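# Place boxes upright side by side on shelf

## Task

Set every box on the shelf standing upright, with the boxes close together next to one another and lined up roughly square with the shelf, while gripping or touching them only as firmly as needed to carry them; any box squeezed or pushed too hard by a gripper or arm stops counting as placed.

## Robot and tools

Robot: two six-joint arms, left_arm and right_arm, each ending in a two-finger gripper. Scene frame: origin at table-top height midway between the nominal bases, +z up, +x out over the table, left_arm toward +y (image sides do not match these names). Calibrated bases in the scene frame: left_arm at (-0.036, +0.373, +0.029) m, quat_wxyz (+1.000, 0, 0, +0.007); right_arm at (+0.030, -0.336, +0.039) m, quat_wxyz (+1.000, 0, 0, -0.005); up is +z in both base frames. Hand positions, orientations and velocities are reported in each arm's own base frame; fixed cameras and the table use the scene frame. Reported hand poses may be a few centimetres off, more when reaching far.

Gripper: fingers extend along its +z axis and separate along its y axis. end_effector_position (metres) is the point between the pads, roughly 1 cm short of the fingertips.

Row layout (used by both execute_actions and move): one flat list of 14 numbers covering both arms, always all 14 even if one arm is idle. First left_arm: six joint angles then its opening; then right_arm the same way. Joint order within each arm is: shoulder, elbow, wrist roll, wrist pitch, waist, wrist yaw. Joint values are absolute target angles in radians (the same numbers Joint positions shows), not offsets. Stated ranges: shoulder 0.000 to 3.142, elbow 0.000 to 3.142, wrist roll -2.094 to 2.094, wrist pitch -1.571 to 1.571, waist -2.618 to 3.054, wrist yaw -1.571 to 1.571. True ends can differ by up to 0.059 rad; a target more than 0.059 beyond a stated end (and farther out than the current angle) gets the call rejected, and targets past the real end are clipped, with a "joint sent to its limit" note. Opening is an absolute command from -1 (closed) to +1 (fully open). To leave a gripper unchanged, resend its current command; 0 is a real half-open command.

execute_actions: actions is a list of actions; each action is a table of up to 15 rows, one per 1/30 s control step; if fewer than 15 rows are given, the last row is held for the remaining steps. An empty list just returns the state. cameras chooses images: omitted, null or ["all"] gives all; [] gives none; names are cam_high and cam_low (both 504x504). Per step, each joint target is kept within 0.339 rad of its measured angle for shoulder, elbow and waist, 2.2 rad for the wrist joints; if targets would move a gripper over 200 mm away, that arm's targets are pulled back. Unfinished motion may need re-sending.

move: target is one 14-number row or a list of up to 15 rows (absolute joint angles plus openings). All joints are interpolated together, so hands travel on curves, with no obstacle avoidance. speed: rad/s for the joint with the farthest to go, 0.01 to 12.57, default 0.5; one value or one per target. blend: rad, corner rounding for lists, default 0. opening_speed: rate of the opening command per second, at least 0.2; use a low value when closing on a box. blocking=false returns after about 0.5 s while the motion continues; a new move then takes over from the current point. The result adds a move: line: done, off_target (resting more than 0.035 rad from target), moving, held or fault, plus limits=held if steps were withheld. done does not mean no contact. Paths shorter than 0.5 s are slowed; ones beyond 10 s stop short.

wait: seconds from 0 to 10; arms hold their last command; a running move continues. stop: brakes the running move (needs braking distance). zoom_image: camera (cam_high or cam_low) and region [x0, y0, x1, y1] in pixels from the top-left, at most 504 by 504, on the latest image of that camera. finished_scene: scene is the current scene's number; irreversible; the boxes must stay correctly placed after the robot lets go.

Result lines: Joint positions and Joint velocities give one block per arm in the joint order above, then the pad gap (m; 0.094 fully open). "within noise" means the arm is still. Joint targets shows what the joints are currently driven toward; resend these to hold still. Tool commands lists current gripper commands. grip_measured is the finger opening on the command scale; empty it may read up to about 2.7 mm wide; on a hard box under full squeeze it reads up to about 3 mm narrower (or slightly wider). Commanding about 0.05 below the first-touch reading already reaches full force (roughly 50 to 64 N per pad), so to hold gently command only slightly below touch; to release, command well above grip_measured. Joint torques follow the position order without the gripper, include arm weight, are offset and noisy, and joints 1, 2 and 5 wrap at ±28 N m. Results of execute_actions also list joint angles at some steps. "joint command not followed" means the clearance check altered targets; it does not keep the grippers apart.

Motor heat: holding loads, stretching out or pushing against something heats motors. MOTOR HOT appears at 75 °C; at 90 °C that arm folds and idles for the rest of the scene; at 100 °C it goes limp.

Avoid: dropping boxes or releasing them while moving, fast impacts, pressing past contact (faster moves and targets deeper beyond contact press harder), squeezing boxes harder than needed, any arm-to-arm collision or one gripper closing on the other's fingers, anything falling or being left off the table, and cables resting on boxes or the shelf (that counts as touching). Loose objects may occasionally be nudged by outside pushes.

Each tool is called after "Call:" by a JSON object that holds its "method" and its "body".

## Session

Call:
{"method": "execute_actions", "body": {"actions": []}}

Scene clock: 0.00 s.
left_arm: end_effector_position=(+0.3836, +0.0602, +0.1132) grip_measured=+1.000 end_effector_quat_wxyz=(+0.617, -0.115, +0.774, +0.088) | right_arm: end_effector_position=(+0.3979, -0.0082, +0.1286) grip_measured=+1.000 end_effector_quat_wxyz=(+0.648, +0.014, +0.760, -0.043)
Joint names: [shoulder, elbow, wrist roll, wrist pitch, waist, wrist yaw]
Joint positions: left_arm=[1.55 0.301 -0.062 1.017 0.044 -0.239 0.094] | right_arm=[1.577 0.314 -0.031 1.106 0.025 0.107 0.094]
Joint velocities: within noise
Joint torques (N m): no reading
Heat: left arm: 43 °C; right arm: 47 °C.
Joint targets: left_arm=[1.547 0.304 -0.062 1.007 0.044 -0.240] | right_arm=[1.573 0.318 -0.031 1.099 0.025 0.107]
Tool commands: left_gripper/opening=+1.0 right_gripper/opening=+1.0

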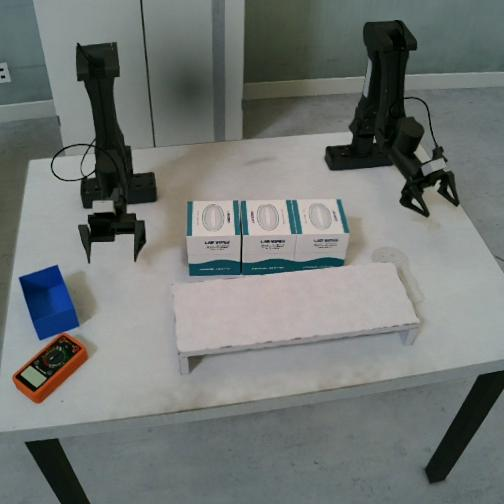

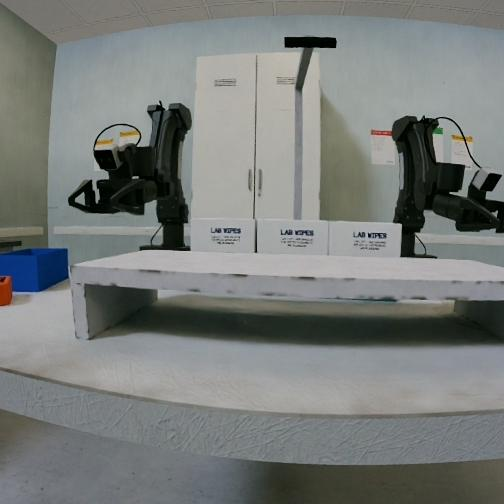

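Call:
{"method": "zoom_image", "body": {"camera": "cam_high", "region": [150, 170, 430, 390]}}

Call:
{"method": "zoom_image", "body": {"camera": "cam_low", "region": [60, 80, 504, 350]}}

Call:
{"method": "zoom_image", "body": {"camera": "cam_high", "region": [0, 0, 504, 504]}}

Scaled by 1.800 from the camera's 504x504 image, which has a finer 720x720 frame.

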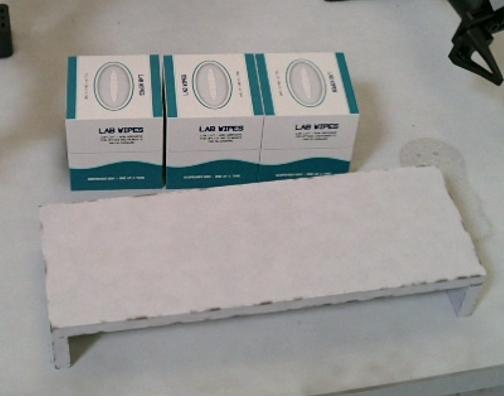

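Scaled by 1.135 from the camera's 504x504 image, which has a finer 720x720 frame.

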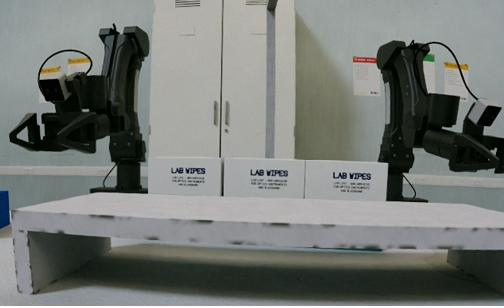

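Scaled by 1.000.

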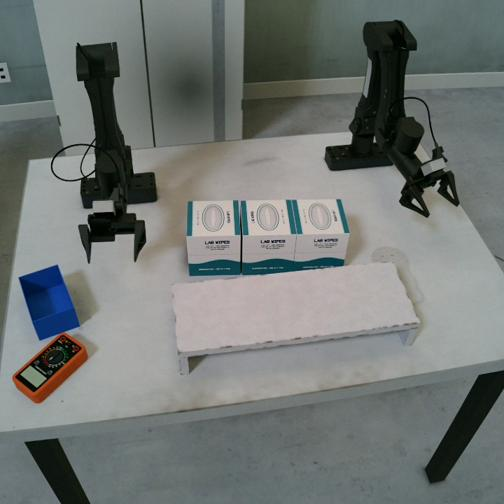

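Call:
{"method": "move", "body": {"target": [2.037,0.333,1.5,1.304,0.578,1.45,0,2.113,0.204,-1.5,1.509,-0.421,-1.45,0], "speed": 0.8}}

Call:
{"method": "zoom_image", "body": {"camera": "cam_high", "region": [60, 120, 440, 390]}}

Call:
{"method": "zoom_image", "body": {"camera": "cam_low", "region": [60, 80, 504, 350]}}

Scene clock: 62.93 s.
left_arm: end_effector_position=(+0.3052, -0.0124, +0.0696) grip_measured=+0.002 end_effector_quat_wxyz=(+0.684, +0.606, +0.398, +0.080) | right_arm: end_effector_position=(+0.2753, +0.0724, +0.0602) grip_measured=+0.002 end_effector_quat_wxyz=(+0.688, -0.635, +0.350, -0.030)
Joint names: [shoulder, elbow, wrist roll, wrist pitch, waist, wrist yaw]
Joint positions: left_arm=[2.019 0.321 1.499 1.303 0.572 1.435 0.047] | right_arm=[2.092 0.213 -1.491 1.495 -0.416 -1.43 0.047]
Joint velocities: within noise
Joint torques (N m): left_arm=[-5.04 2.25 -0.02 1.33 0.43 0.39] | right_arm=[-4.59 0.27 -0.09 1.42 -0.47 -0.5]
Heat: left arm: 47 °C; right arm: 53 °C.
Joint targets: left_arm=[2.037 0.333 1.500 1.304 0.578 1.450] | right_arm=[2.113 0.204 -1.500 1.509 -0.421 -1.450]
move: done

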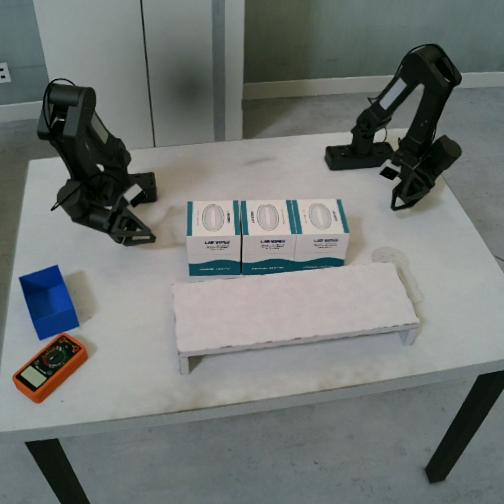

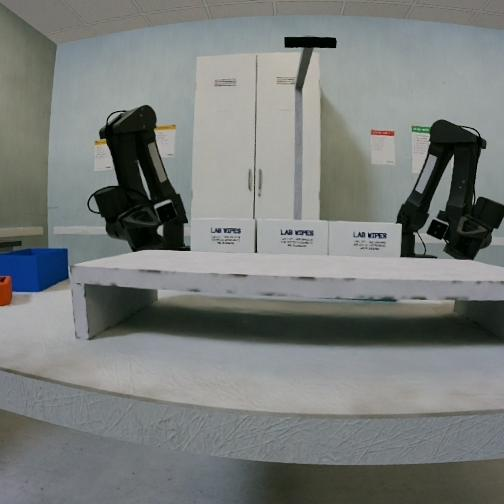

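Scaled by 1.326 from the camera's 504x504 image, which has a finer 720x720 frame.

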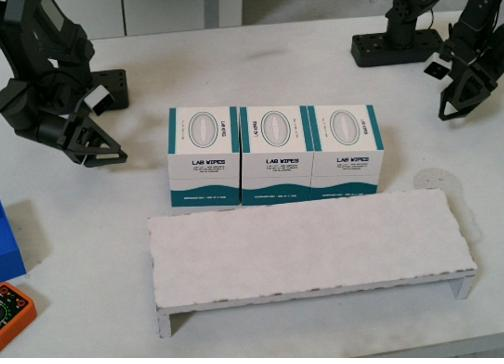

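Scaled by 1.135 from the camera's 504x504 image, which has a finer 720x720 frame.

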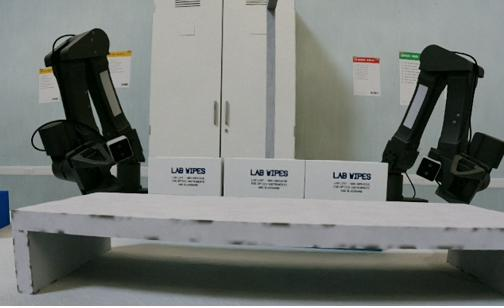

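Call:
{"method": "move", "body": {"target": [2.189,0.723,1.5,1.166,0.232,1.45,0,2.13,0.315,-1.5,1.465,-0.168,-1.45,0], "speed": 0.5}}

Call:
{"method": "zoom_image", "body": {"camera": "cam_high", "region": [120, 150, 400, 300]}}

Scene clock: 85.93 s.
left_arm: end_effector_position=(+0.3768, -0.0913, +0.0767) grip_measured=+0.002 end_effector_quat_wxyz=(+0.695, +0.677, +0.242, +0.010) | right_arm: end_effector_position=(+0.2745, +0.1326, +0.0638) grip_measured=+0.002 end_effector_quat_wxyz=(+0.691, -0.679, +0.246, +0.031)
Joint names: [shoulder, elbow, wrist roll, wrist pitch, waist, wrist yaw]
Joint positions: left_arm=[2.165 0.709 1.5 1.195 0.233 1.442 0.047] | right_arm=[2.106 0.307 -1.493 1.483 -0.172 -1.432 0.047]
Joint velocities: within noise
Joint torques (N m): left_arm=[-7.17 3.54 -0.01 1.08 -0.08 0.23] | right_arm=[-5.03 2.14 -0.07 1.1 0.27 -0.46]
Heat: left arm: 45 °C; right arm: 50 °C.
Joint targets: left_arm=[2.189 0.723 1.500 1.166 0.232 1.450] | right_arm=[2.130 0.315 -1.500 1.465 -0.168 -1.450]
move: done

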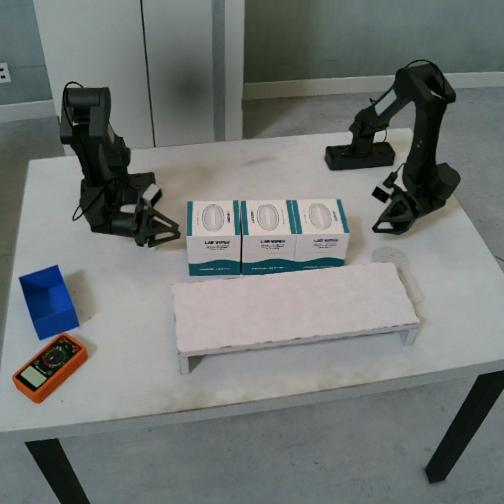

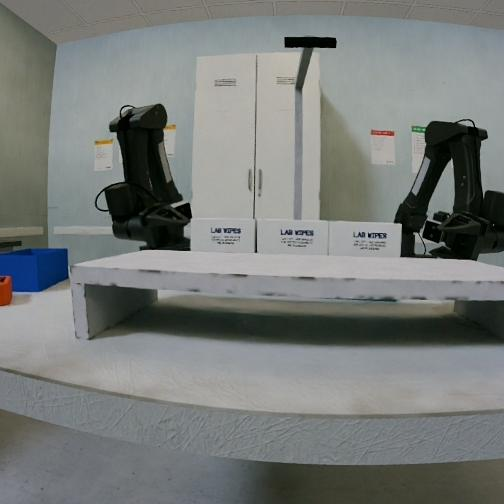

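Scaled by 1.800 from the camera's 504x504 image, which has a finer 720x720 frame.

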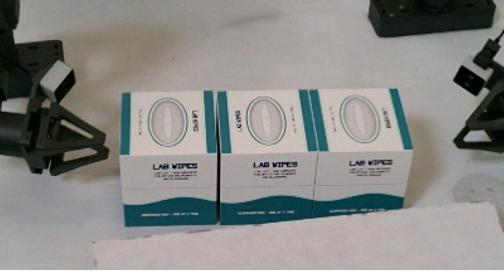

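Call:
{"method": "move", "body": {"target": [2.215,0.791,1.5,1.124,0.093,1.45,0,2.133,0.345,-1.5,1.438,-0.12,-1.45,0], "speed": 0.2}}

Call:
{"method": "zoom_image", "body": {"camera": "cam_high", "region": [140, 170, 400, 290]}}

Scene clock: 94.90 s.
left_arm: end_effector_position=(+0.3756, -0.1401, +0.0762) grip_measured=+0.002 end_effector_quat_wxyz=(+0.694, +0.692, +0.196, -0.038) | right_arm: end_effector_position=(+0.2755, +0.1442, +0.0644) grip_measured=+0.002 end_effector_quat_wxyz=(+0.691, -0.685, +0.228, +0.045)
Joint names: [shoulder, elbow, wrist roll, wrist pitch, waist, wrist yaw]
Joint positions: left_arm=[2.191 0.774 1.501 1.154 0.097 1.442 0.047] | right_arm=[2.106 0.336 -1.494 1.458 -0.125 -1.433 0.047]
Joint velocities: within noise
Joint torques (N m): left_arm=[-7.56 4.15 -0.04 1.09 -0.23 0.24] | right_arm=[-4.96 2.43 -0.07 1.09 0.43 -0.45]
Heat: left arm: 44 °C; right arm: 50 °C.
Joint targets: left_arm=[2.215 0.791 1.500 1.124 0.093 1.450] | right_arm=[2.133 0.345 -1.500 1.438 -0.120 -1.450]
move: done

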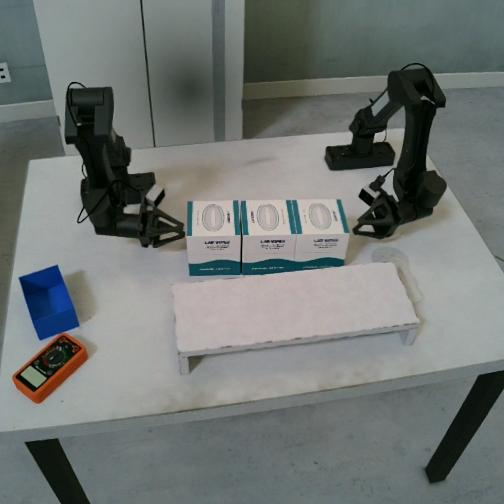

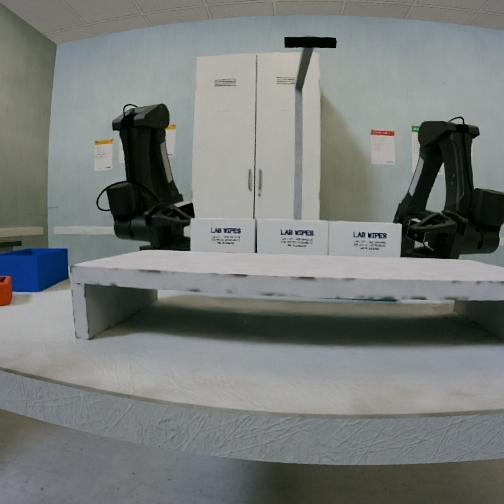

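Scaled by 1.938 from the camera's 504x504 image, which has a finer 720x720 frame.

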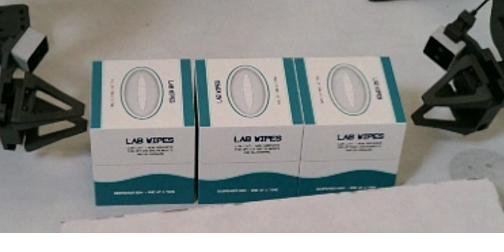

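Call:
{"method": "move", "body": {"target": [2.219,0.802,1.5,1.117,0.071,1.45,0,2.134,0.355,-1.5,1.429,-0.105,-1.45,0], "speed": 0.1}}

Call:
{"method": "zoom_image", "body": {"camera": "cam_high", "region": [140, 170, 400, 290]}}

Scene clock: 99.83 s.
left_arm: end_effector_position=(+0.3751, -0.1475, +0.0763) grip_measured=+0.002 end_effector_quat_wxyz=(+0.694, +0.694, +0.189, -0.045) | right_arm: end_effector_position=(+0.2759, +0.1479, +0.0647) grip_measured=+0.002 end_effector_quat_wxyz=(+0.690, -0.687, +0.222, +0.049)
Joint names: [shoulder, elbow, wrist roll, wrist pitch, waist, wrist yaw]
Joint positions: left_arm=[2.195 0.785 1.501 1.147 0.077 1.442 0.047] | right_arm=[2.106 0.346 -1.495 1.45 -0.111 -1.433 0.047]
Joint velocities: within noise
Joint torques (N m): left_arm=[-7.69 4.08 -0.02 1.09 -0.57 0.21] | right_arm=[-4.92 2.5 -0.04 1.11 0.44 -0.45]
Heat: left arm: 43 °C; right arm: 49 °C.
Joint targets: left_arm=[2.219 0.802 1.500 1.117 0.071 1.450] | right_arm=[2.134 0.355 -1.500 1.429 -0.105 -1.450]
move: done

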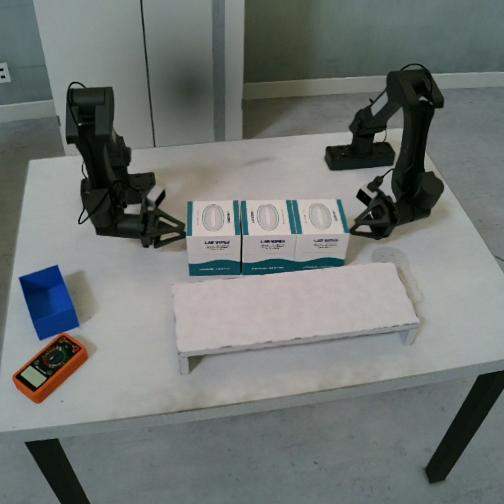

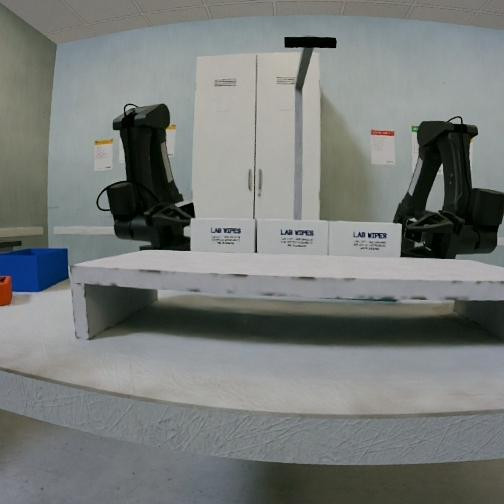

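Scaled by 1.938 from the camera's 504x504 image, which has a finer 720x720 frame.

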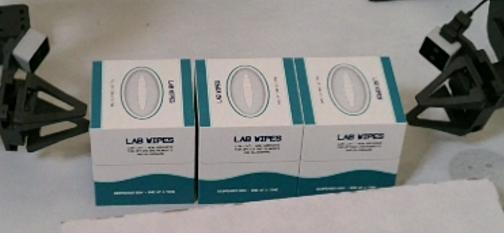

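Call:
{"method": "move", "body": {"target": [2.222,0.811,1.5,1.112,0.054,1.45,0,2.135,0.370,-1.5,1.416,-0.081,-1.45,0], "speed": 0.1, "cameras": []}}

Call:
{"method": "move", "body": {"target": [2.223,0.816,1.5,1.109,0.043,1.45,0,2.135,0.380,-1.5,1.407,-0.065,-1.45,0], "speed": 0.1}}

Call:
{"method": "zoom_image", "body": {"camera": "cam_high", "region": [140, 170, 400, 290]}}

Scene clock: 104.43 s.
left_arm: end_effector_position=(+0.3747, -0.1535, +0.0764) grip_measured=+0.002 end_effector_quat_wxyz=(+0.693, +0.695, +0.183, -0.050) | right_arm: end_effector_position=(+0.2760, +0.1538, +0.0651) grip_measured=+0.002 end_effector_quat_wxyz=(+0.690, -0.689, +0.214, +0.056)
Joint names: [shoulder, elbow, wrist roll, wrist pitch, waist, wrist yaw]
Joint positions: left_arm=[2.198 0.793 1.501 1.142 0.06 1.442 0.047] | right_arm=[2.106 0.36 -1.495 1.437 -0.088 -1.433 0.047]
Joint velocities: within noise
Joint torques (N m): left_arm=[-7.71 4.08 -0.02 1.06 -0.35 0.21] | right_arm=[-4.93 2.65 -0.05 1.08 0.58 -0.45]
Heat: left arm: 43 °C; right arm: 49 °C.
Joint targets: left_arm=[2.222 0.811 1.500 1.112 0.054 1.450] | right_arm=[2.135 0.370 -1.500 1.416 -0.081 -1.450]
move: done
No camera images: "cameras" was empty.

Scene clock: 105.13 s.
left_arm: end_effector_position=(+0.3729, -0.1573, +0.0758) grip_measured=+0.002 end_effector_quat_wxyz=(+0.693, +0.696, +0.181, -0.055) | right_arm: end_effector_position=(+0.2760, +0.1577, +0.0652) grip_measured=+0.002 end_effector_quat_wxyz=(+0.689, -0.691, +0.209, +0.061)
Joint names: [shoulder, elbow, wrist roll, wrist pitch, waist, wrist yaw]
Joint positions: left_arm=[2.199 0.793 1.501 1.139 0.05 1.442 0.047] | right_arm=[2.106 0.369 -1.496 1.428 -0.073 -1.433 0.047]
Joint velocities: within noise
Joint torques (N m): left_arm=[-7.62 4.52 -0.02 1.08 -0.34 0.24] | right_arm=[-4.98 2.76 -0.05 1.07 0.69 -0.45]
Heat: left arm: 43 °C; right arm: 49 °C.
Joint targets: left_arm=[2.223 0.816 1.500 1.109 0.043 1.450] | right_arm=[2.135 0.380 -1.500 1.407 -0.065 -1.450]
move: done

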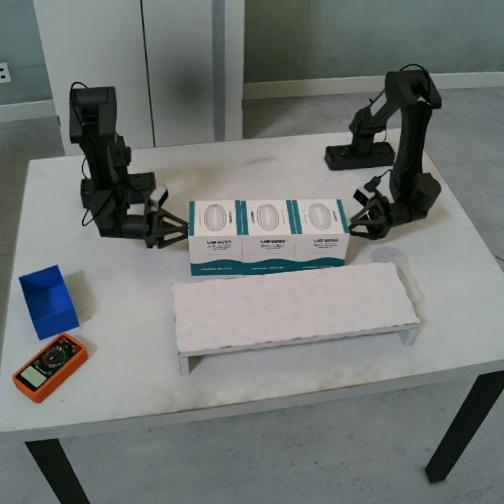

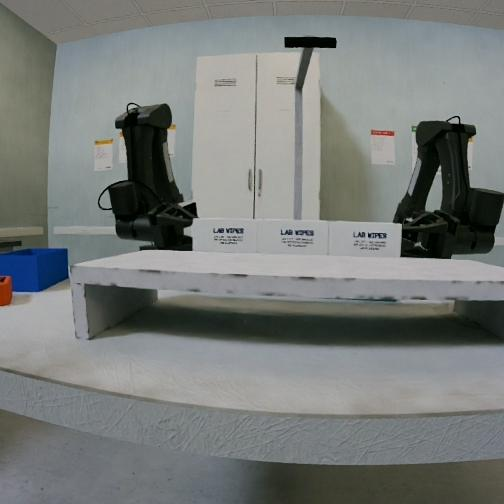

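Scaled by 1.938 from the camera's 504x504 image, which has a finer 720x720 frame.

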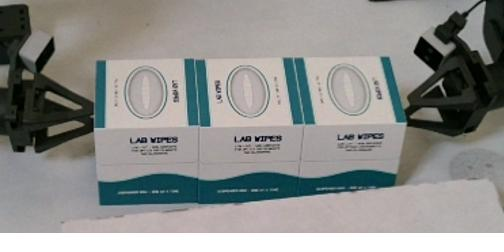

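Call:
{"method": "move", "body": {"target": [2.2235,0.8185,1.5,1.1075,0.037,1.45,0,2.136,0.390,-1.5,1.398,-0.049,-1.45,0], "speed": 0.1, "cameras": []}}

Call:
{"method": "move", "body": {"target": [2.2235,0.8185,1.5,1.1075,0.037,1.45,0,2.137,0.400,-1.5,1.389,-0.033,-1.45,0], "speed": 0.1}}

Call:
{"method": "zoom_image", "body": {"camera": "cam_high", "region": [140, 170, 400, 290]}}

Scene clock: 110.17 s.
left_arm: end_effector_position=(+0.3740, -0.1591, +0.0770) grip_measured=+0.002 end_effector_quat_wxyz=(+0.693, +0.697, +0.177, -0.055) | right_arm: end_effector_position=(+0.2764, +0.1612, +0.0647) grip_measured=+0.002 end_effector_quat_wxyz=(+0.689, -0.692, +0.204, +0.066)
Joint names: [shoulder, elbow, wrist roll, wrist pitch, waist, wrist yaw]
Joint positions: left_arm=[2.199 0.801 1.502 1.137 0.045 1.442 0.047] | right_arm=[2.111 0.38 -1.496 1.422 -0.06 -1.433 0.047]
Joint velocities: within noise
Joint torques (N m): left_arm=[-7.64 4.19 -0.04 1.04 -0.65 0.23] | right_arm=[-5.35 2.74 -0.04 1.05 0.92 -0.44]
Heat: left arm: 42 °C; right arm: 48 °C.
Joint targets: left_arm=[2.224 0.819 1.500 1.108 0.037 1.450] | right_arm=[2.136 0.390 -1.500 1.398 -0.049 -1.450]
move: done
No camera images: "cameras" was empty.

Scene clock: 110.87 s.
left_arm: end_effector_position=(+0.3740, -0.1591, +0.0770) grip_measured=+0.002 end_effector_quat_wxyz=(+0.693, +0.697, +0.177, -0.055) | right_arm: end_effector_position=(+0.2762, +0.1654, +0.0649) grip_measured=+0.002 end_effector_quat_wxyz=(+0.689, -0.694, +0.198, +0.071)
Joint names: [shoulder, elbow, wrist roll, wrist pitch, waist, wrist yaw]
Joint positions: left_arm=[2.199 0.801 1.502 1.137 0.045 1.442 0.047] | right_arm=[2.111 0.389 -1.496 1.412 -0.045 -1.433 0.047]
Joint velocities: within noise
Joint torques (N m): left_arm=[-7.71 4.19 -0.01 1.08 -0.58 0.22] | right_arm=[-5.33 2.85 -0.03 1.06 0.95 -0.44]
Heat: left arm: 42 °C; right arm: 48 °C.
Joint targets: left_arm=[2.224 0.819 1.500 1.108 0.037 1.450] | right_arm=[2.137 0.400 -1.500 1.389 -0.033 -1.450]
move: done

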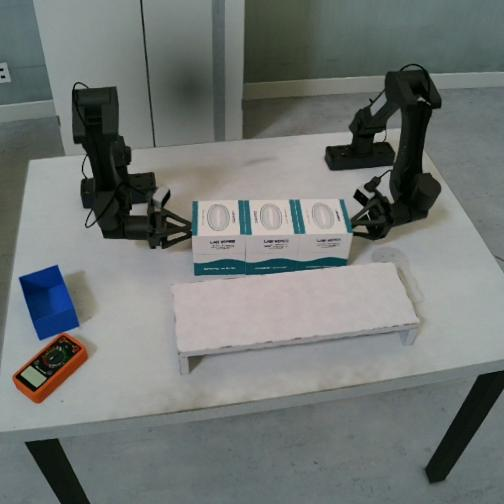

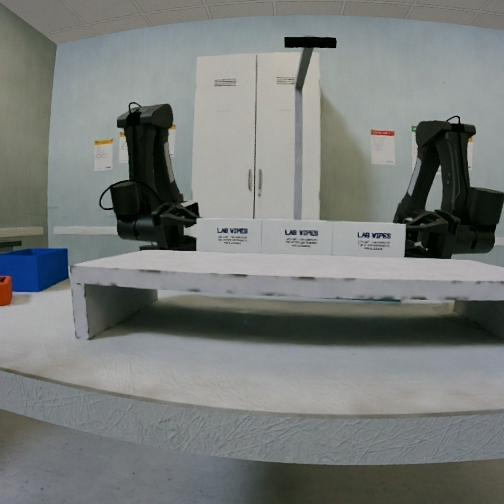

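Scaled by 1.938 from the camera's 504x504 image, which has a finer 720x720 frame.

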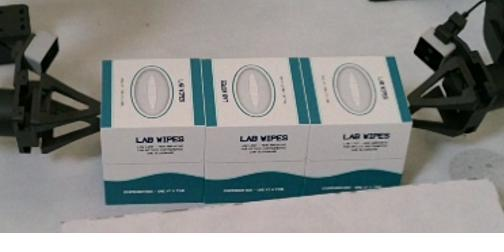

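Call:
{"method": "move", "body": {"target": [2.2235,0.8185,1.5,1.1075,0.037,1.45,0,2.137,0.408,-1.5,1.382,-0.021,-1.45,0], "speed": 0.1, "cameras": []}}

Call:
{"method": "move", "body": {"target": [2.2235,0.8185,1.5,1.1075,0.037,1.45,0,2.1375,0.416,-1.5,1.375,-0.009,-1.45,0], "speed": 0.1}}

Call:
{"method": "zoom_image", "body": {"camera": "cam_high", "region": [140, 170, 400, 290]}}

Scene clock: 115.67 s.
left_arm: end_effector_position=(+0.3740, -0.1591, +0.0770) grip_measured=+0.002 end_effector_quat_wxyz=(+0.693, +0.697, +0.177, -0.055) | right_arm: end_effector_position=(+0.2766, +0.1675, +0.0649) grip_measured=+0.002 end_effector_quat_wxyz=(+0.688, -0.695, +0.196, +0.074)
Joint names: [shoulder, elbow, wrist roll, wrist pitch, waist, wrist yaw]
Joint positions: left_arm=[2.199 0.801 1.502 1.137 0.045 1.442 0.047] | right_arm=[2.111 0.396 -1.497 1.405 -0.037 -1.433 0.047]
Joint velocities: within noise
Joint torques (N m): left_arm=[-7.64 4.23 -0.04 1.04 -0.65 0.25] | right_arm=[-5.38 3.03 -0.03 1.06 1.31 -0.45]
Heat: left arm: 42 °C; right arm: 48 °C.
Joint targets: left_arm=[2.224 0.819 1.500 1.107 0.037 1.450] | right_arm=[2.137 0.408 -1.500 1.382 -0.021 -1.450]
move: done
No camera images: "cameras" was empty.

Scene clock: 116.37 s.
left_arm: end_effector_position=(+0.3740, -0.1591, +0.0770) grip_measured=+0.002 end_effector_quat_wxyz=(+0.693, +0.697, +0.177, -0.055) | right_arm: end_effector_position=(+0.2772, +0.1691, +0.0650) grip_measured=+0.002 end_effector_quat_wxyz=(+0.688, -0.695, +0.194, +0.076)
Joint names: [shoulder, elbow, wrist roll, wrist pitch, waist, wrist yaw]
Joint positions: left_arm=[2.199 0.801 1.502 1.137 0.045 1.442 0.047] | right_arm=[2.111 0.403 -1.497 1.397 -0.031 -1.433 0.047]
Joint velocities: within noise
Joint torques (N m): left_arm=[-7.71 4.22 -0.03 1.08 -0.64 0.21] | right_arm=[-5.38 3.17 -0.02 1.07 1.78 -0.45]
Heat: left arm: 42 °C; right arm: 48 °C.
Joint targets: left_arm=[2.224 0.819 1.500 1.107 0.037 1.450] | right_arm=[2.137 0.416 -1.500 1.375 -0.009 -1.450]
move: done

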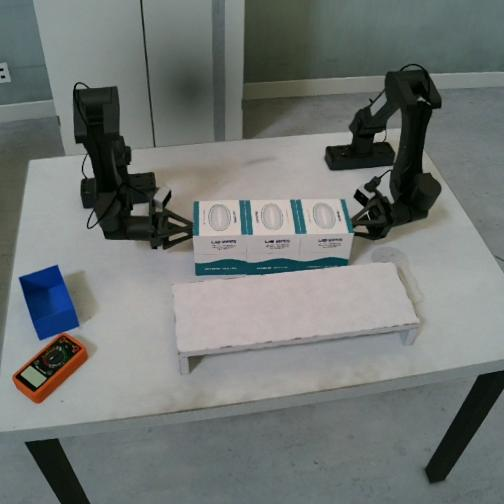

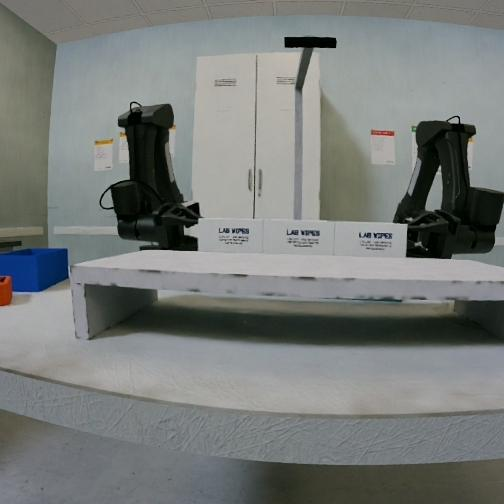

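Scaled by 1.938 from the camera's 504x504 image, which has a finer 720x720 frame.

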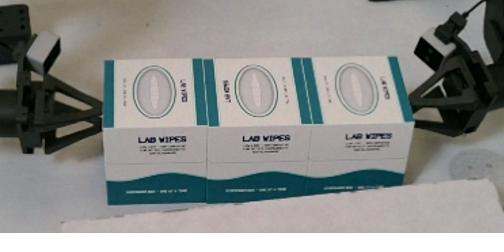

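Call:
{"method": "move", "body": {"target": [2.2235,0.8185,1.5,1.1075,0.037,1.45,0,2.138,0.426,-1.5,1.366,0.007,-1.45,0], "speed": 0.1, "cameras": []}}

Call:
{"method": "move", "body": {"target": [2.2235,0.8185,1.5,1.1075,0.037,1.45,0,2.139,0.436,-1.5,1.357,0.023,-1.45,0], "speed": 0.1}}

Call:
{"method": "zoom_image", "body": {"camera": "cam_high", "region": [140, 170, 400, 290]}}

Scene clock: 122.13 s.
left_arm: end_effector_position=(+0.3748, -0.1579, +0.0769) grip_measured=+0.001 end_effector_quat_wxyz=(+0.693, +0.696, +0.179, -0.053) | right_arm: end_effector_position=(+0.2779, +0.1718, +0.0652) grip_measured=+0.002 end_effector_quat_wxyz=(+0.687, -0.696, +0.190, +0.079)
Joint names: [shoulder, elbow, wrist roll, wrist pitch, waist, wrist yaw]
Joint positions: left_arm=[2.199 0.801 1.503 1.137 0.048 1.44 0.047] | right_arm=[2.111 0.412 -1.498 1.387 -0.021 -1.433 0.047]
Joint velocities: within noise
Joint torques (N m): left_arm=[-7.68 4.21 -0.05 1.05 -0.92 0.24] | right_arm=[-5.38 3.26 -0.01 1.08 2.3 -0.45]
Heat: left arm: 41 °C; right arm: 48 °C.
Joint targets: left_arm=[2.224 0.819 1.500 1.107 0.037 1.450] | right_arm=[2.138 0.426 -1.500 1.366 0.007 -1.450]
move: done
No camera images: "cameras" was empty.

Scene clock: 122.83 s.
left_arm: end_effector_position=(+0.3762, -0.1559, +0.0767) grip_measured=+0.001 end_effector_quat_wxyz=(+0.693, +0.696, +0.182, -0.050) | right_arm: end_effector_position=(+0.2781, +0.1749, +0.0654) grip_measured=+0.002 end_effector_quat_wxyz=(+0.687, -0.697, +0.187, +0.084)
Joint names: [shoulder, elbow, wrist roll, wrist pitch, waist, wrist yaw]
Joint positions: left_arm=[2.199 0.801 1.503 1.137 0.053 1.436 0.047] | right_arm=[2.111 0.421 -1.499 1.377 -0.009 -1.433 0.047]
Joint velocities: within noise
Joint torques (N m): left_arm=[-7.61 4.14 -0.03 1.07 -1.28 0.28] | right_arm=[-5.37 3.41 -0.01 1.09 2.7 -0.44]
Heat: left arm: 41 °C; right arm: 48 °C.
Joint targets: left_arm=[2.224 0.819 1.500 1.107 0.037 1.450] | right_arm=[2.139 0.436 -1.500 1.357 0.023 -1.450]
move: done

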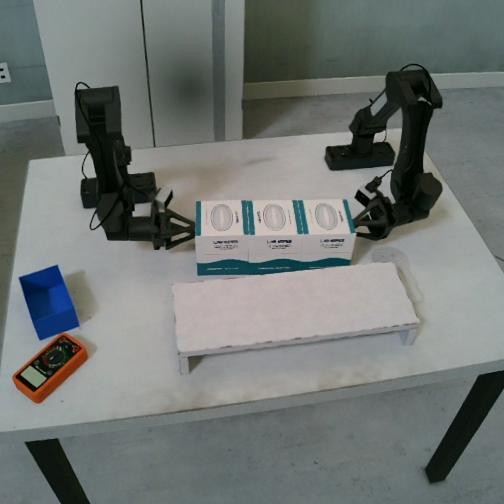

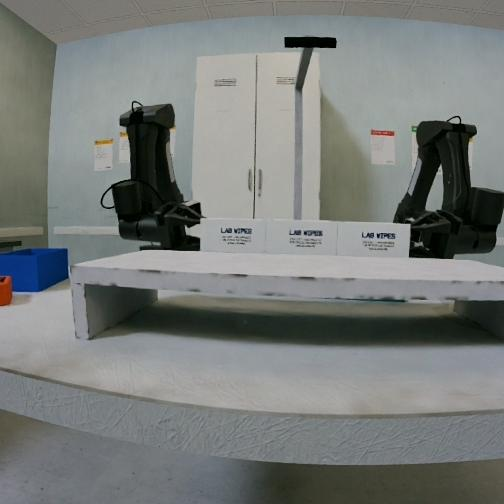

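Scaled by 1.938 from the camera's 504x504 image, which has a finer 720x720 frame.

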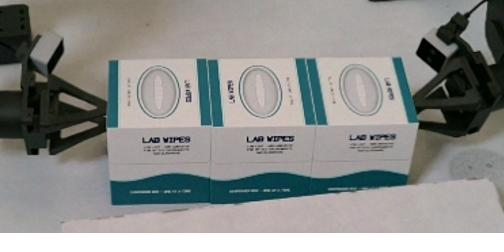

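Call:
{"method": "move", "body": {"target": [2.2285,0.8322,1.5,1.099,0.009,1.45,0,2.139,0.436,-1.5,1.357,0.023,-1.45,0], "speed": 0.05, "cameras": []}}

Call:
{"method": "move", "body": {"target": [2.2335,0.846,1.5,1.09,-0.019,1.45,0,2.14,0.449,-1.5,1.345,0.043,-1.45,0], "speed": 0.05}}

Call:
{"method": "zoom_image", "body": {"camera": "cam_high", "region": [140, 170, 400, 290]}}

Scene clock: 129.63 s.
left_arm: end_effector_position=(+0.3797, -0.1562, +0.0772) grip_measured=+0.001 end_effector_quat_wxyz=(+0.693, +0.696, +0.181, -0.049) | right_arm: end_effector_position=(+0.2777, +0.1756, +0.0653) grip_measured=+0.002 end_effector_quat_wxyz=(+0.687, -0.698, +0.186, +0.084)
Joint names: [shoulder, elbow, wrist roll, wrist pitch, waist, wrist yaw]
Joint positions: left_arm=[2.204 0.815 1.503 1.13 0.051 1.433 0.047] | right_arm=[2.111 0.421 -1.499 1.376 -0.007 -1.433 0.047]
Joint velocities: within noise
Joint torques (N m): left_arm=[-7.77 4.15 -0.04 1.05 -3.37 0.29] | right_arm=[-5.37 3.43 -0.01 1.1 2.5 -0.45]
Heat: left arm: 41 °C; right arm: 47 °C.
Joint targets: left_arm=[2.228 0.832 1.500 1.099 0.009 1.450] | right_arm=[2.139 0.436 -1.500 1.357 0.023 -1.450]
move: off_target (left_arm); left_arm: the waist is farthest, 0.042 rad from its target
No camera images: "cameras" was empty.

Scene clock: 130.53 s.
left_arm: end_effector_position=(+0.3860, -0.1582, +0.0773) grip_measured=+0.001 end_effector_quat_wxyz=(+0.692, +0.697, +0.184, -0.041) | right_arm: end_effector_position=(+0.2790, +0.1770, +0.0655) grip_measured=+0.002 end_effector_quat_wxyz=(+0.686, -0.698, +0.184, +0.087)
Joint names: [shoulder, elbow, wrist roll, wrist pitch, waist, wrist yaw]
Joint positions: left_arm=[2.208 0.832 1.503 1.123 0.044 1.412 0.047] | right_arm=[2.111 0.43 -1.499 1.366 -0.002 -1.433 0.047]
Joint velocities: within noise
Joint torques (N m): left_arm=[-7.76 4.12 -0.02 1.04 -4.97 0.5] | right_arm=[-5.33 3.81 0.01 1.08 3.79 -0.45]
Heat: left arm: 41 °C; right arm: 47 °C.
Joint targets: left_arm=[2.233 0.846 1.500 1.090 -0.019 1.450] | right_arm=[2.140 0.449 -1.500 1.345 0.043 -1.450]
move: off_target (left_arm, right_arm); left_arm: the waist is farthest, 0.063 rad from its target; right_arm: the waist is farthest, 0.045 rad from its target

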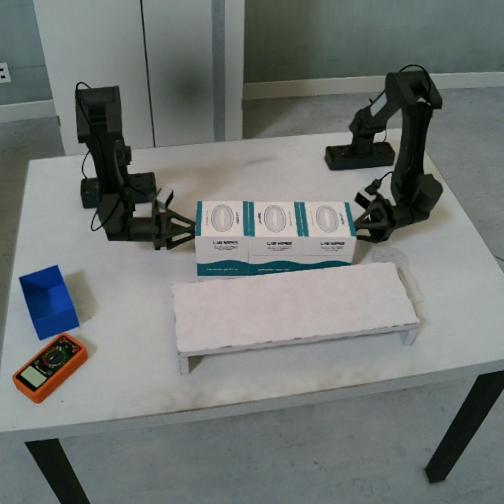

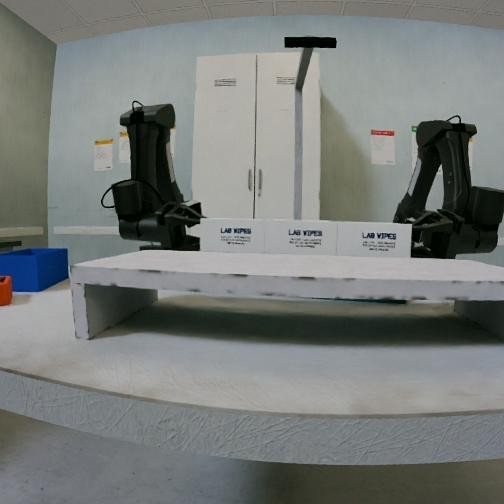

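Scaled by 1.938 from the camera's 504x504 image, which has a finer 720x720 frame.

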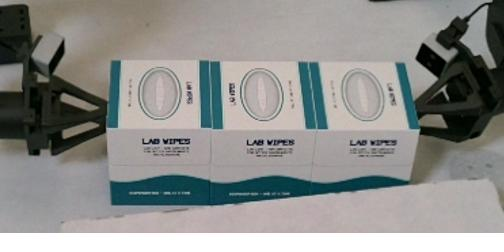

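Call:
{"method": "move", "body": {"target": [2.118,0.845,1.5,0.977,-0.027,1.46,0,1.963,0.440,-1.5,1.178,0.052,-1.45,0], "speed": 0.1}}

Call:
{"method": "zoom_image", "body": {"camera": "cam_high", "region": [140, 170, 400, 290]}}

Call:
{"method": "zoom_image", "body": {"camera": "cam_low", "region": [60, 80, 504, 350]}}

Scene clock: 138.93 s.
left_arm: end_effector_position=(+0.3918, -0.1583, +0.0816) grip_measured=+0.001 end_effector_quat_wxyz=(+0.682, +0.696, +0.221, -0.052) | right_arm: end_effector_position=(+0.2780, +0.1789, +0.0806) grip_measured=+0.002 end_effector_quat_wxyz=(+0.681, -0.697, +0.200, +0.105)
Joint names: [shoulder, elbow, wrist roll, wrist pitch, waist, wrist yaw]
Joint positions: left_arm=[2.156 0.836 1.512 0.989 0.039 1.367 0.047] | right_arm=[1.992 0.43 -1.505 1.191 0.005 -1.431 0.047]
Joint velocities: within noise
Joint torques (N m): left_arm=[-12.62 3.79 -0.12 1.25 -5.3 1.05] | right_arm=[-9.87 3.77 0.07 1.14 3.92 -0.51]
Heat: left arm: 40 °C; right arm: 47 °C.
Joint targets: left_arm=[2.118 0.845 1.500 0.977 -0.027 1.460] | right_arm=[1.963 0.440 -1.500 1.178 0.052 -1.450]
move: off_target (left_arm, right_arm); left_arm: the wrist yaw is farthest, 0.093 rad from its target; right_arm: the waist is farthest, 0.047 rad from its target

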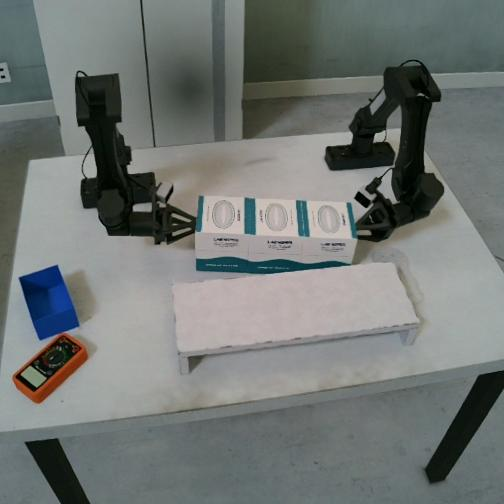

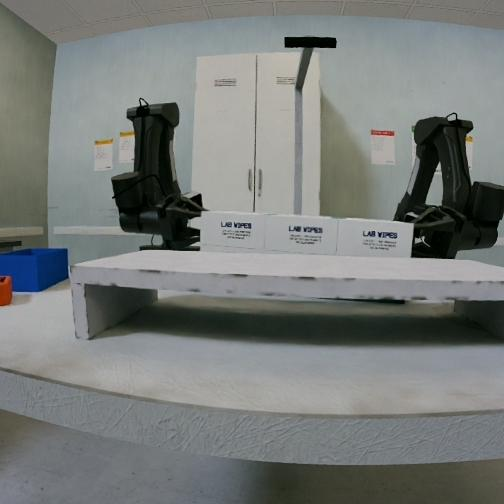

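Scaled by 1.938 from the camera's 504x504 image, which has a finer 720x720 frame.

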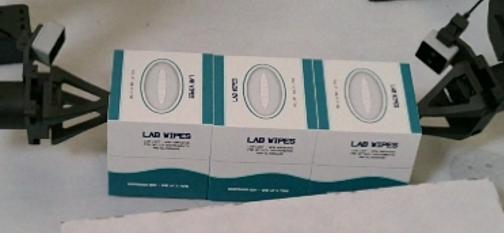

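Scaled by 1.135 from the camera's 504x504 image, which has a finer 720x720 frame.

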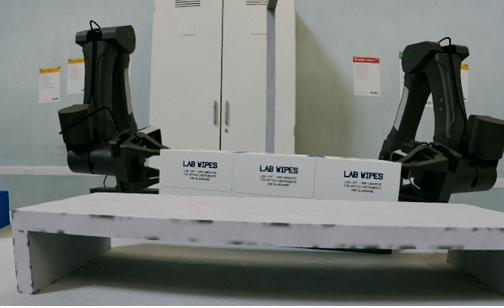

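Call:
{"method": "move", "body": {"target": [1.837,0.975,1.5,0.562,-0.035,1.53,0,1.512,0.534,-1.5,0.628,0.055,-1.45,0], "speed": 0.15}}

Call:
{"method": "zoom_image", "body": {"camera": "cam_high", "region": [140, 150, 430, 380]}}

Call:
{"method": "zoom_image", "body": {"camera": "cam_low", "region": [60, 80, 504, 350]}}

Scene clock: 164.70 s.
left_arm: end_effector_position=(+0.3935, -0.1597, +0.1745) grip_measured=+0.001 end_effector_quat_wxyz=(+0.683, +0.695, +0.212, -0.073) | right_arm: end_effector_position=(+0.2739, +0.1795, +0.1666) grip_measured=+0.002 end_effector_quat_wxyz=(+0.679, -0.696, +0.204, +0.111)
Joint names: [shoulder, elbow, wrist roll, wrist pitch, waist, wrist yaw]
Joint positions: left_arm=[1.879 0.946 1.518 0.58 0.039 1.409 0.047] | right_arm=[1.534 0.499 -1.505 0.65 0.007 -1.431 0.047]
Joint velocities: within noise
Joint torques (N m): left_arm=[-12.23 6.87 -0.18 1.18 -5.82 1.33] | right_arm=[-7.54 8.68 0.08 1.06 3.99 -0.52]
Heat: left arm: 42 °C; right arm: 47 °C.
Joint targets: left_arm=[1.837 0.975 1.500 0.562 -0.035 1.530] | right_arm=[1.512 0.534 -1.500 0.628 0.055 -1.450]
move: off_target (left_arm, right_arm); left_arm: the wrist yaw is farthest, 0.121 rad from its target; right_arm: the waist is farthest, 0.048 rad from its target

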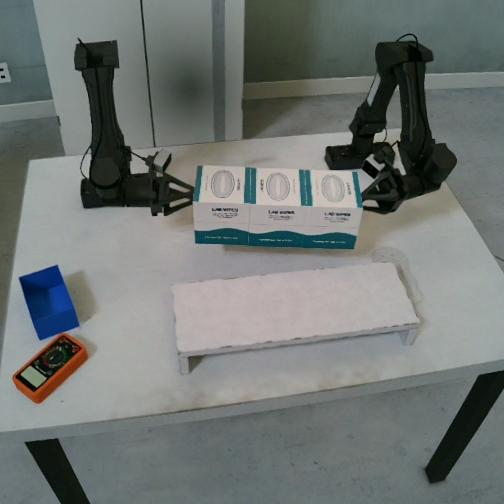

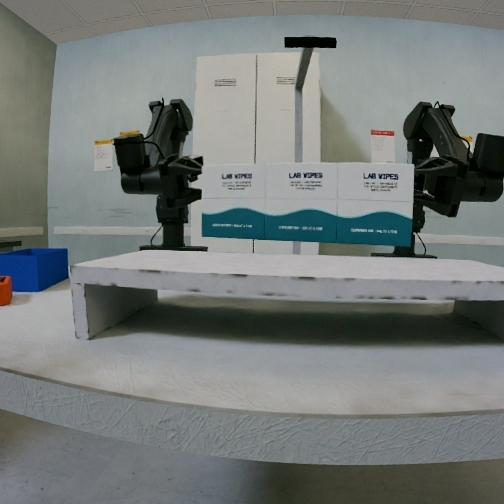

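Scaled by 1.738 from the camera's 504x504 image, which has a finer 720x720 frame.

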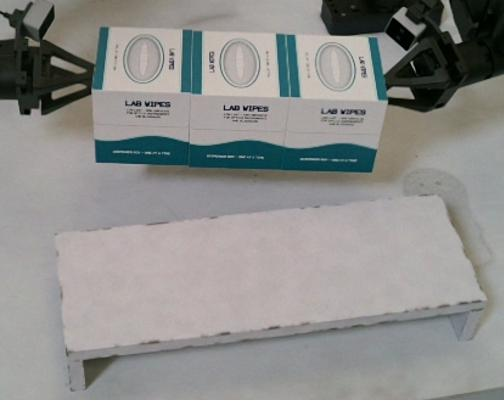

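Scaled by 1.135 from the camera's 504x504 image, which has a finer 720x720 frame.

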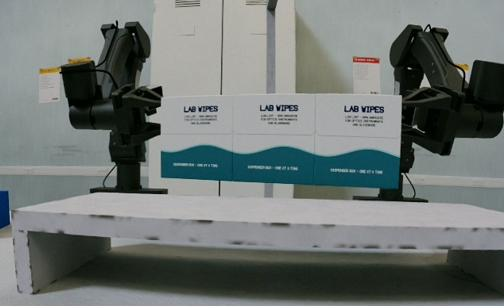

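Call:
{"method": "move", "body": {"target": [[2.148,1.489,1.5,0.47,-0.052,1.53,0,1.904,1.068,-1.5,0.58,0.053,-1.45,0],[2.529,2.199,1.5,0.2,-0.074,1.53,0,2.297,1.734,-1.5,0.366,0.064,-1.45,0]], "speed": 0.2, "blend": 0.08}}

Call:
{"method": "zoom_image", "body": {"camera": "cam_high", "region": [140, 150, 430, 380]}}

Call:
{"method": "zoom_image", "body": {"camera": "cam_low", "region": [60, 80, 504, 350]}}

Scene clock: 184.90 s.
left_arm: end_effector_position=(+0.5739, -0.1625, +0.2340) grip_measured=+0.001 end_effector_quat_wxyz=(+0.702, +0.703, +0.109, -0.027) | right_arm: end_effector_position=(+0.5273, +0.1739, +0.2171) grip_measured=+0.002 end_effector_quat_wxyz=(+0.695, -0.702, +0.155, +0.031)
Joint names: [shoulder, elbow, wrist roll, wrist pitch, waist, wrist yaw]
Joint positions: left_arm=[2.511 2.158 1.516 0.214 0.024 1.479 0.047] | right_arm=[2.27 1.691 -1.504 0.381 -0.005 -1.401 0.047]
Joint velocities: within noise
Joint torques (N m): left_arm=[-13.45 8.62 -0.18 1.19 -7.72 0.57] | right_arm=[-11.55 10.85 0.05 1.18 5.78 -0.74]
Heat: left arm: 42 °C; right arm: 46 °C.
Joint targets: left_arm=[2.529 2.199 1.500 0.200 -0.074 1.530] | right_arm=[2.297 1.734 -1.500 0.366 0.064 -1.450]
move: off_target (left_arm, right_arm); left_arm: the waist is farthest, 0.098 rad from its target; right_arm: the waist is farthest, 0.069 rad from its target

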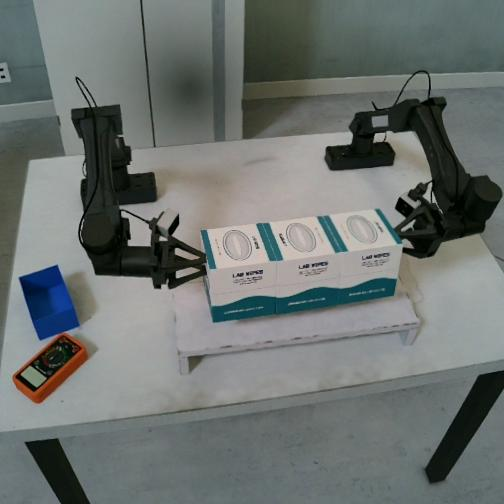

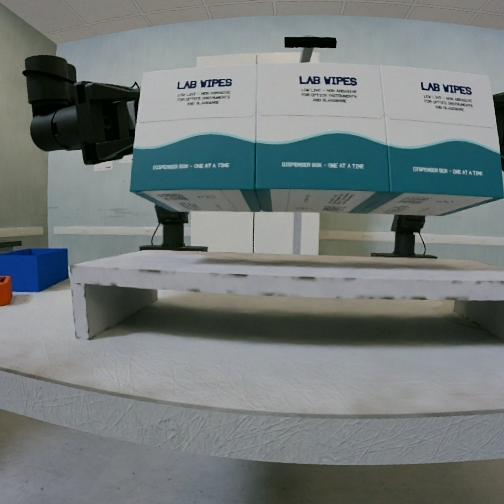

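Scaled by 1.738 from the camera's 504x504 image, which has a finer 720x720 frame.

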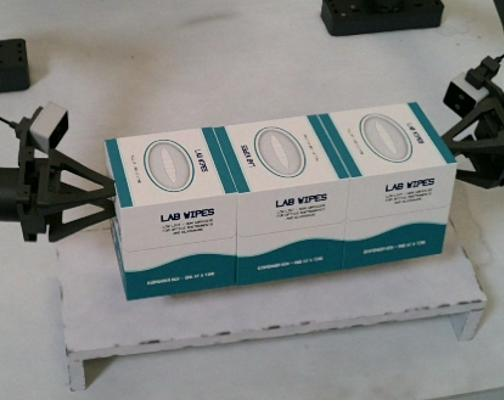

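Scaled by 1.135 from the camera's 504x504 image, which has a finer 720x720 frame.

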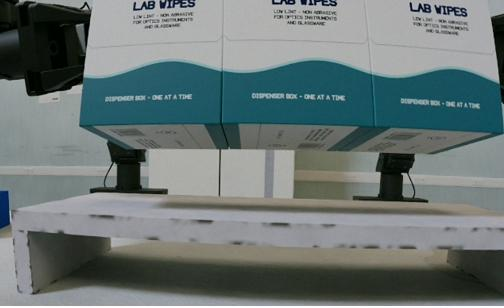

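Call:
{"method": "move", "body": {"target": [2.576,2.033,1.5,0.413,-0.074,1.53,0,2.392,1.654,-1.5,0.541,0.064,-1.45,0], "speed": 0.1}}

Call:
{"method": "zoom_image", "body": {"camera": "cam_high", "region": [140, 170, 430, 400]}}

Call:
{"method": "zoom_image", "body": {"camera": "cam_low", "region": [60, 80, 504, 350]}}

Scene clock: 197.10 s.
left_arm: end_effector_position=(+0.5730, -0.1633, +0.1878) grip_measured=+0.001 end_effector_quat_wxyz=(+0.703, +0.703, +0.099, -0.021) | right_arm: end_effector_position=(+0.5356, +0.1733, +0.1744) grip_measured=+0.002 end_effector_quat_wxyz=(+0.696, -0.702, +0.148, +0.021)
Joint names: [shoulder, elbow, wrist roll, wrist pitch, waist, wrist yaw]
Joint positions: left_arm=[2.558 2.049 1.508 0.402 0.023 1.483 0.047] | right_arm=[2.366 1.668 -1.504 0.525 -0.006 -1.396 0.047]
Joint velocities: within noise
Joint torques (N m): left_arm=[-13.53 4.38 -0.09 1.41 -7.68 0.5] | right_arm=[-12.07 5.81 0.05 1.46 5.86 -0.8]
Heat: left arm: 45 °C; right arm: 46 °C.
Joint targets: left_arm=[2.576 2.033 1.500 0.413 -0.074 1.530] | right_arm=[2.392 1.654 -1.500 0.541 0.064 -1.450]
move: off_target (left_arm, right_arm); left_arm: the waist is farthest, 0.097 rad from its target; right_arm: the waist is farthest, 0.070 rad from its target

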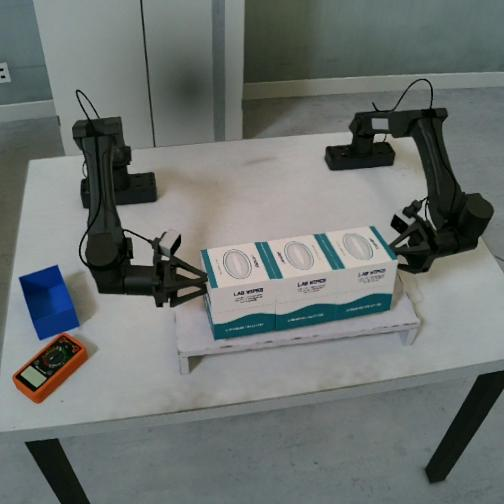

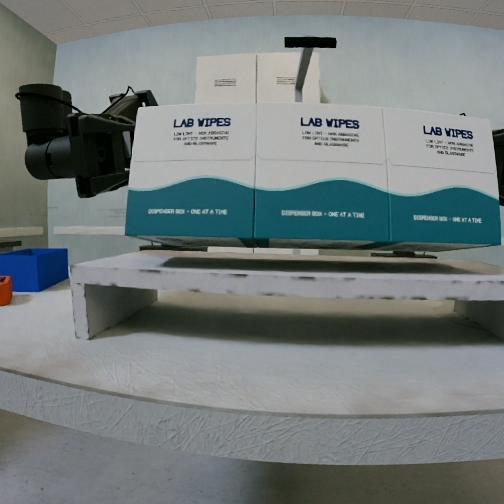

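Scaled by 1.738 from the camera's 504x504 image, which has a finer 720x720 frame.

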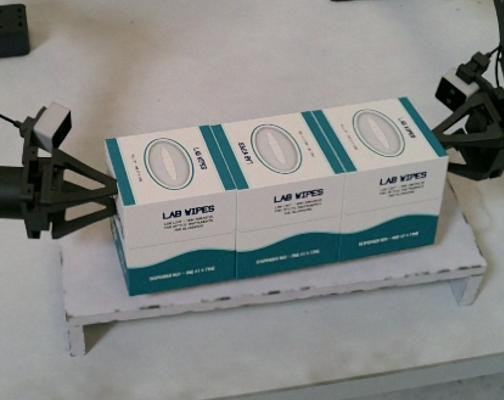

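Scaled by 1.135 from the camera's 504x504 image, which has a finer 720x720 frame.

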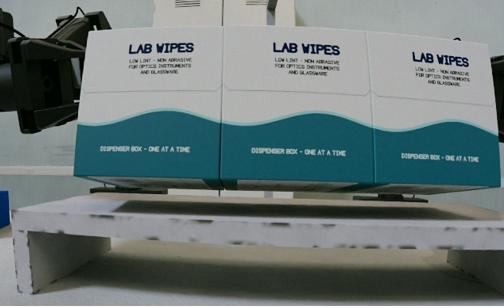

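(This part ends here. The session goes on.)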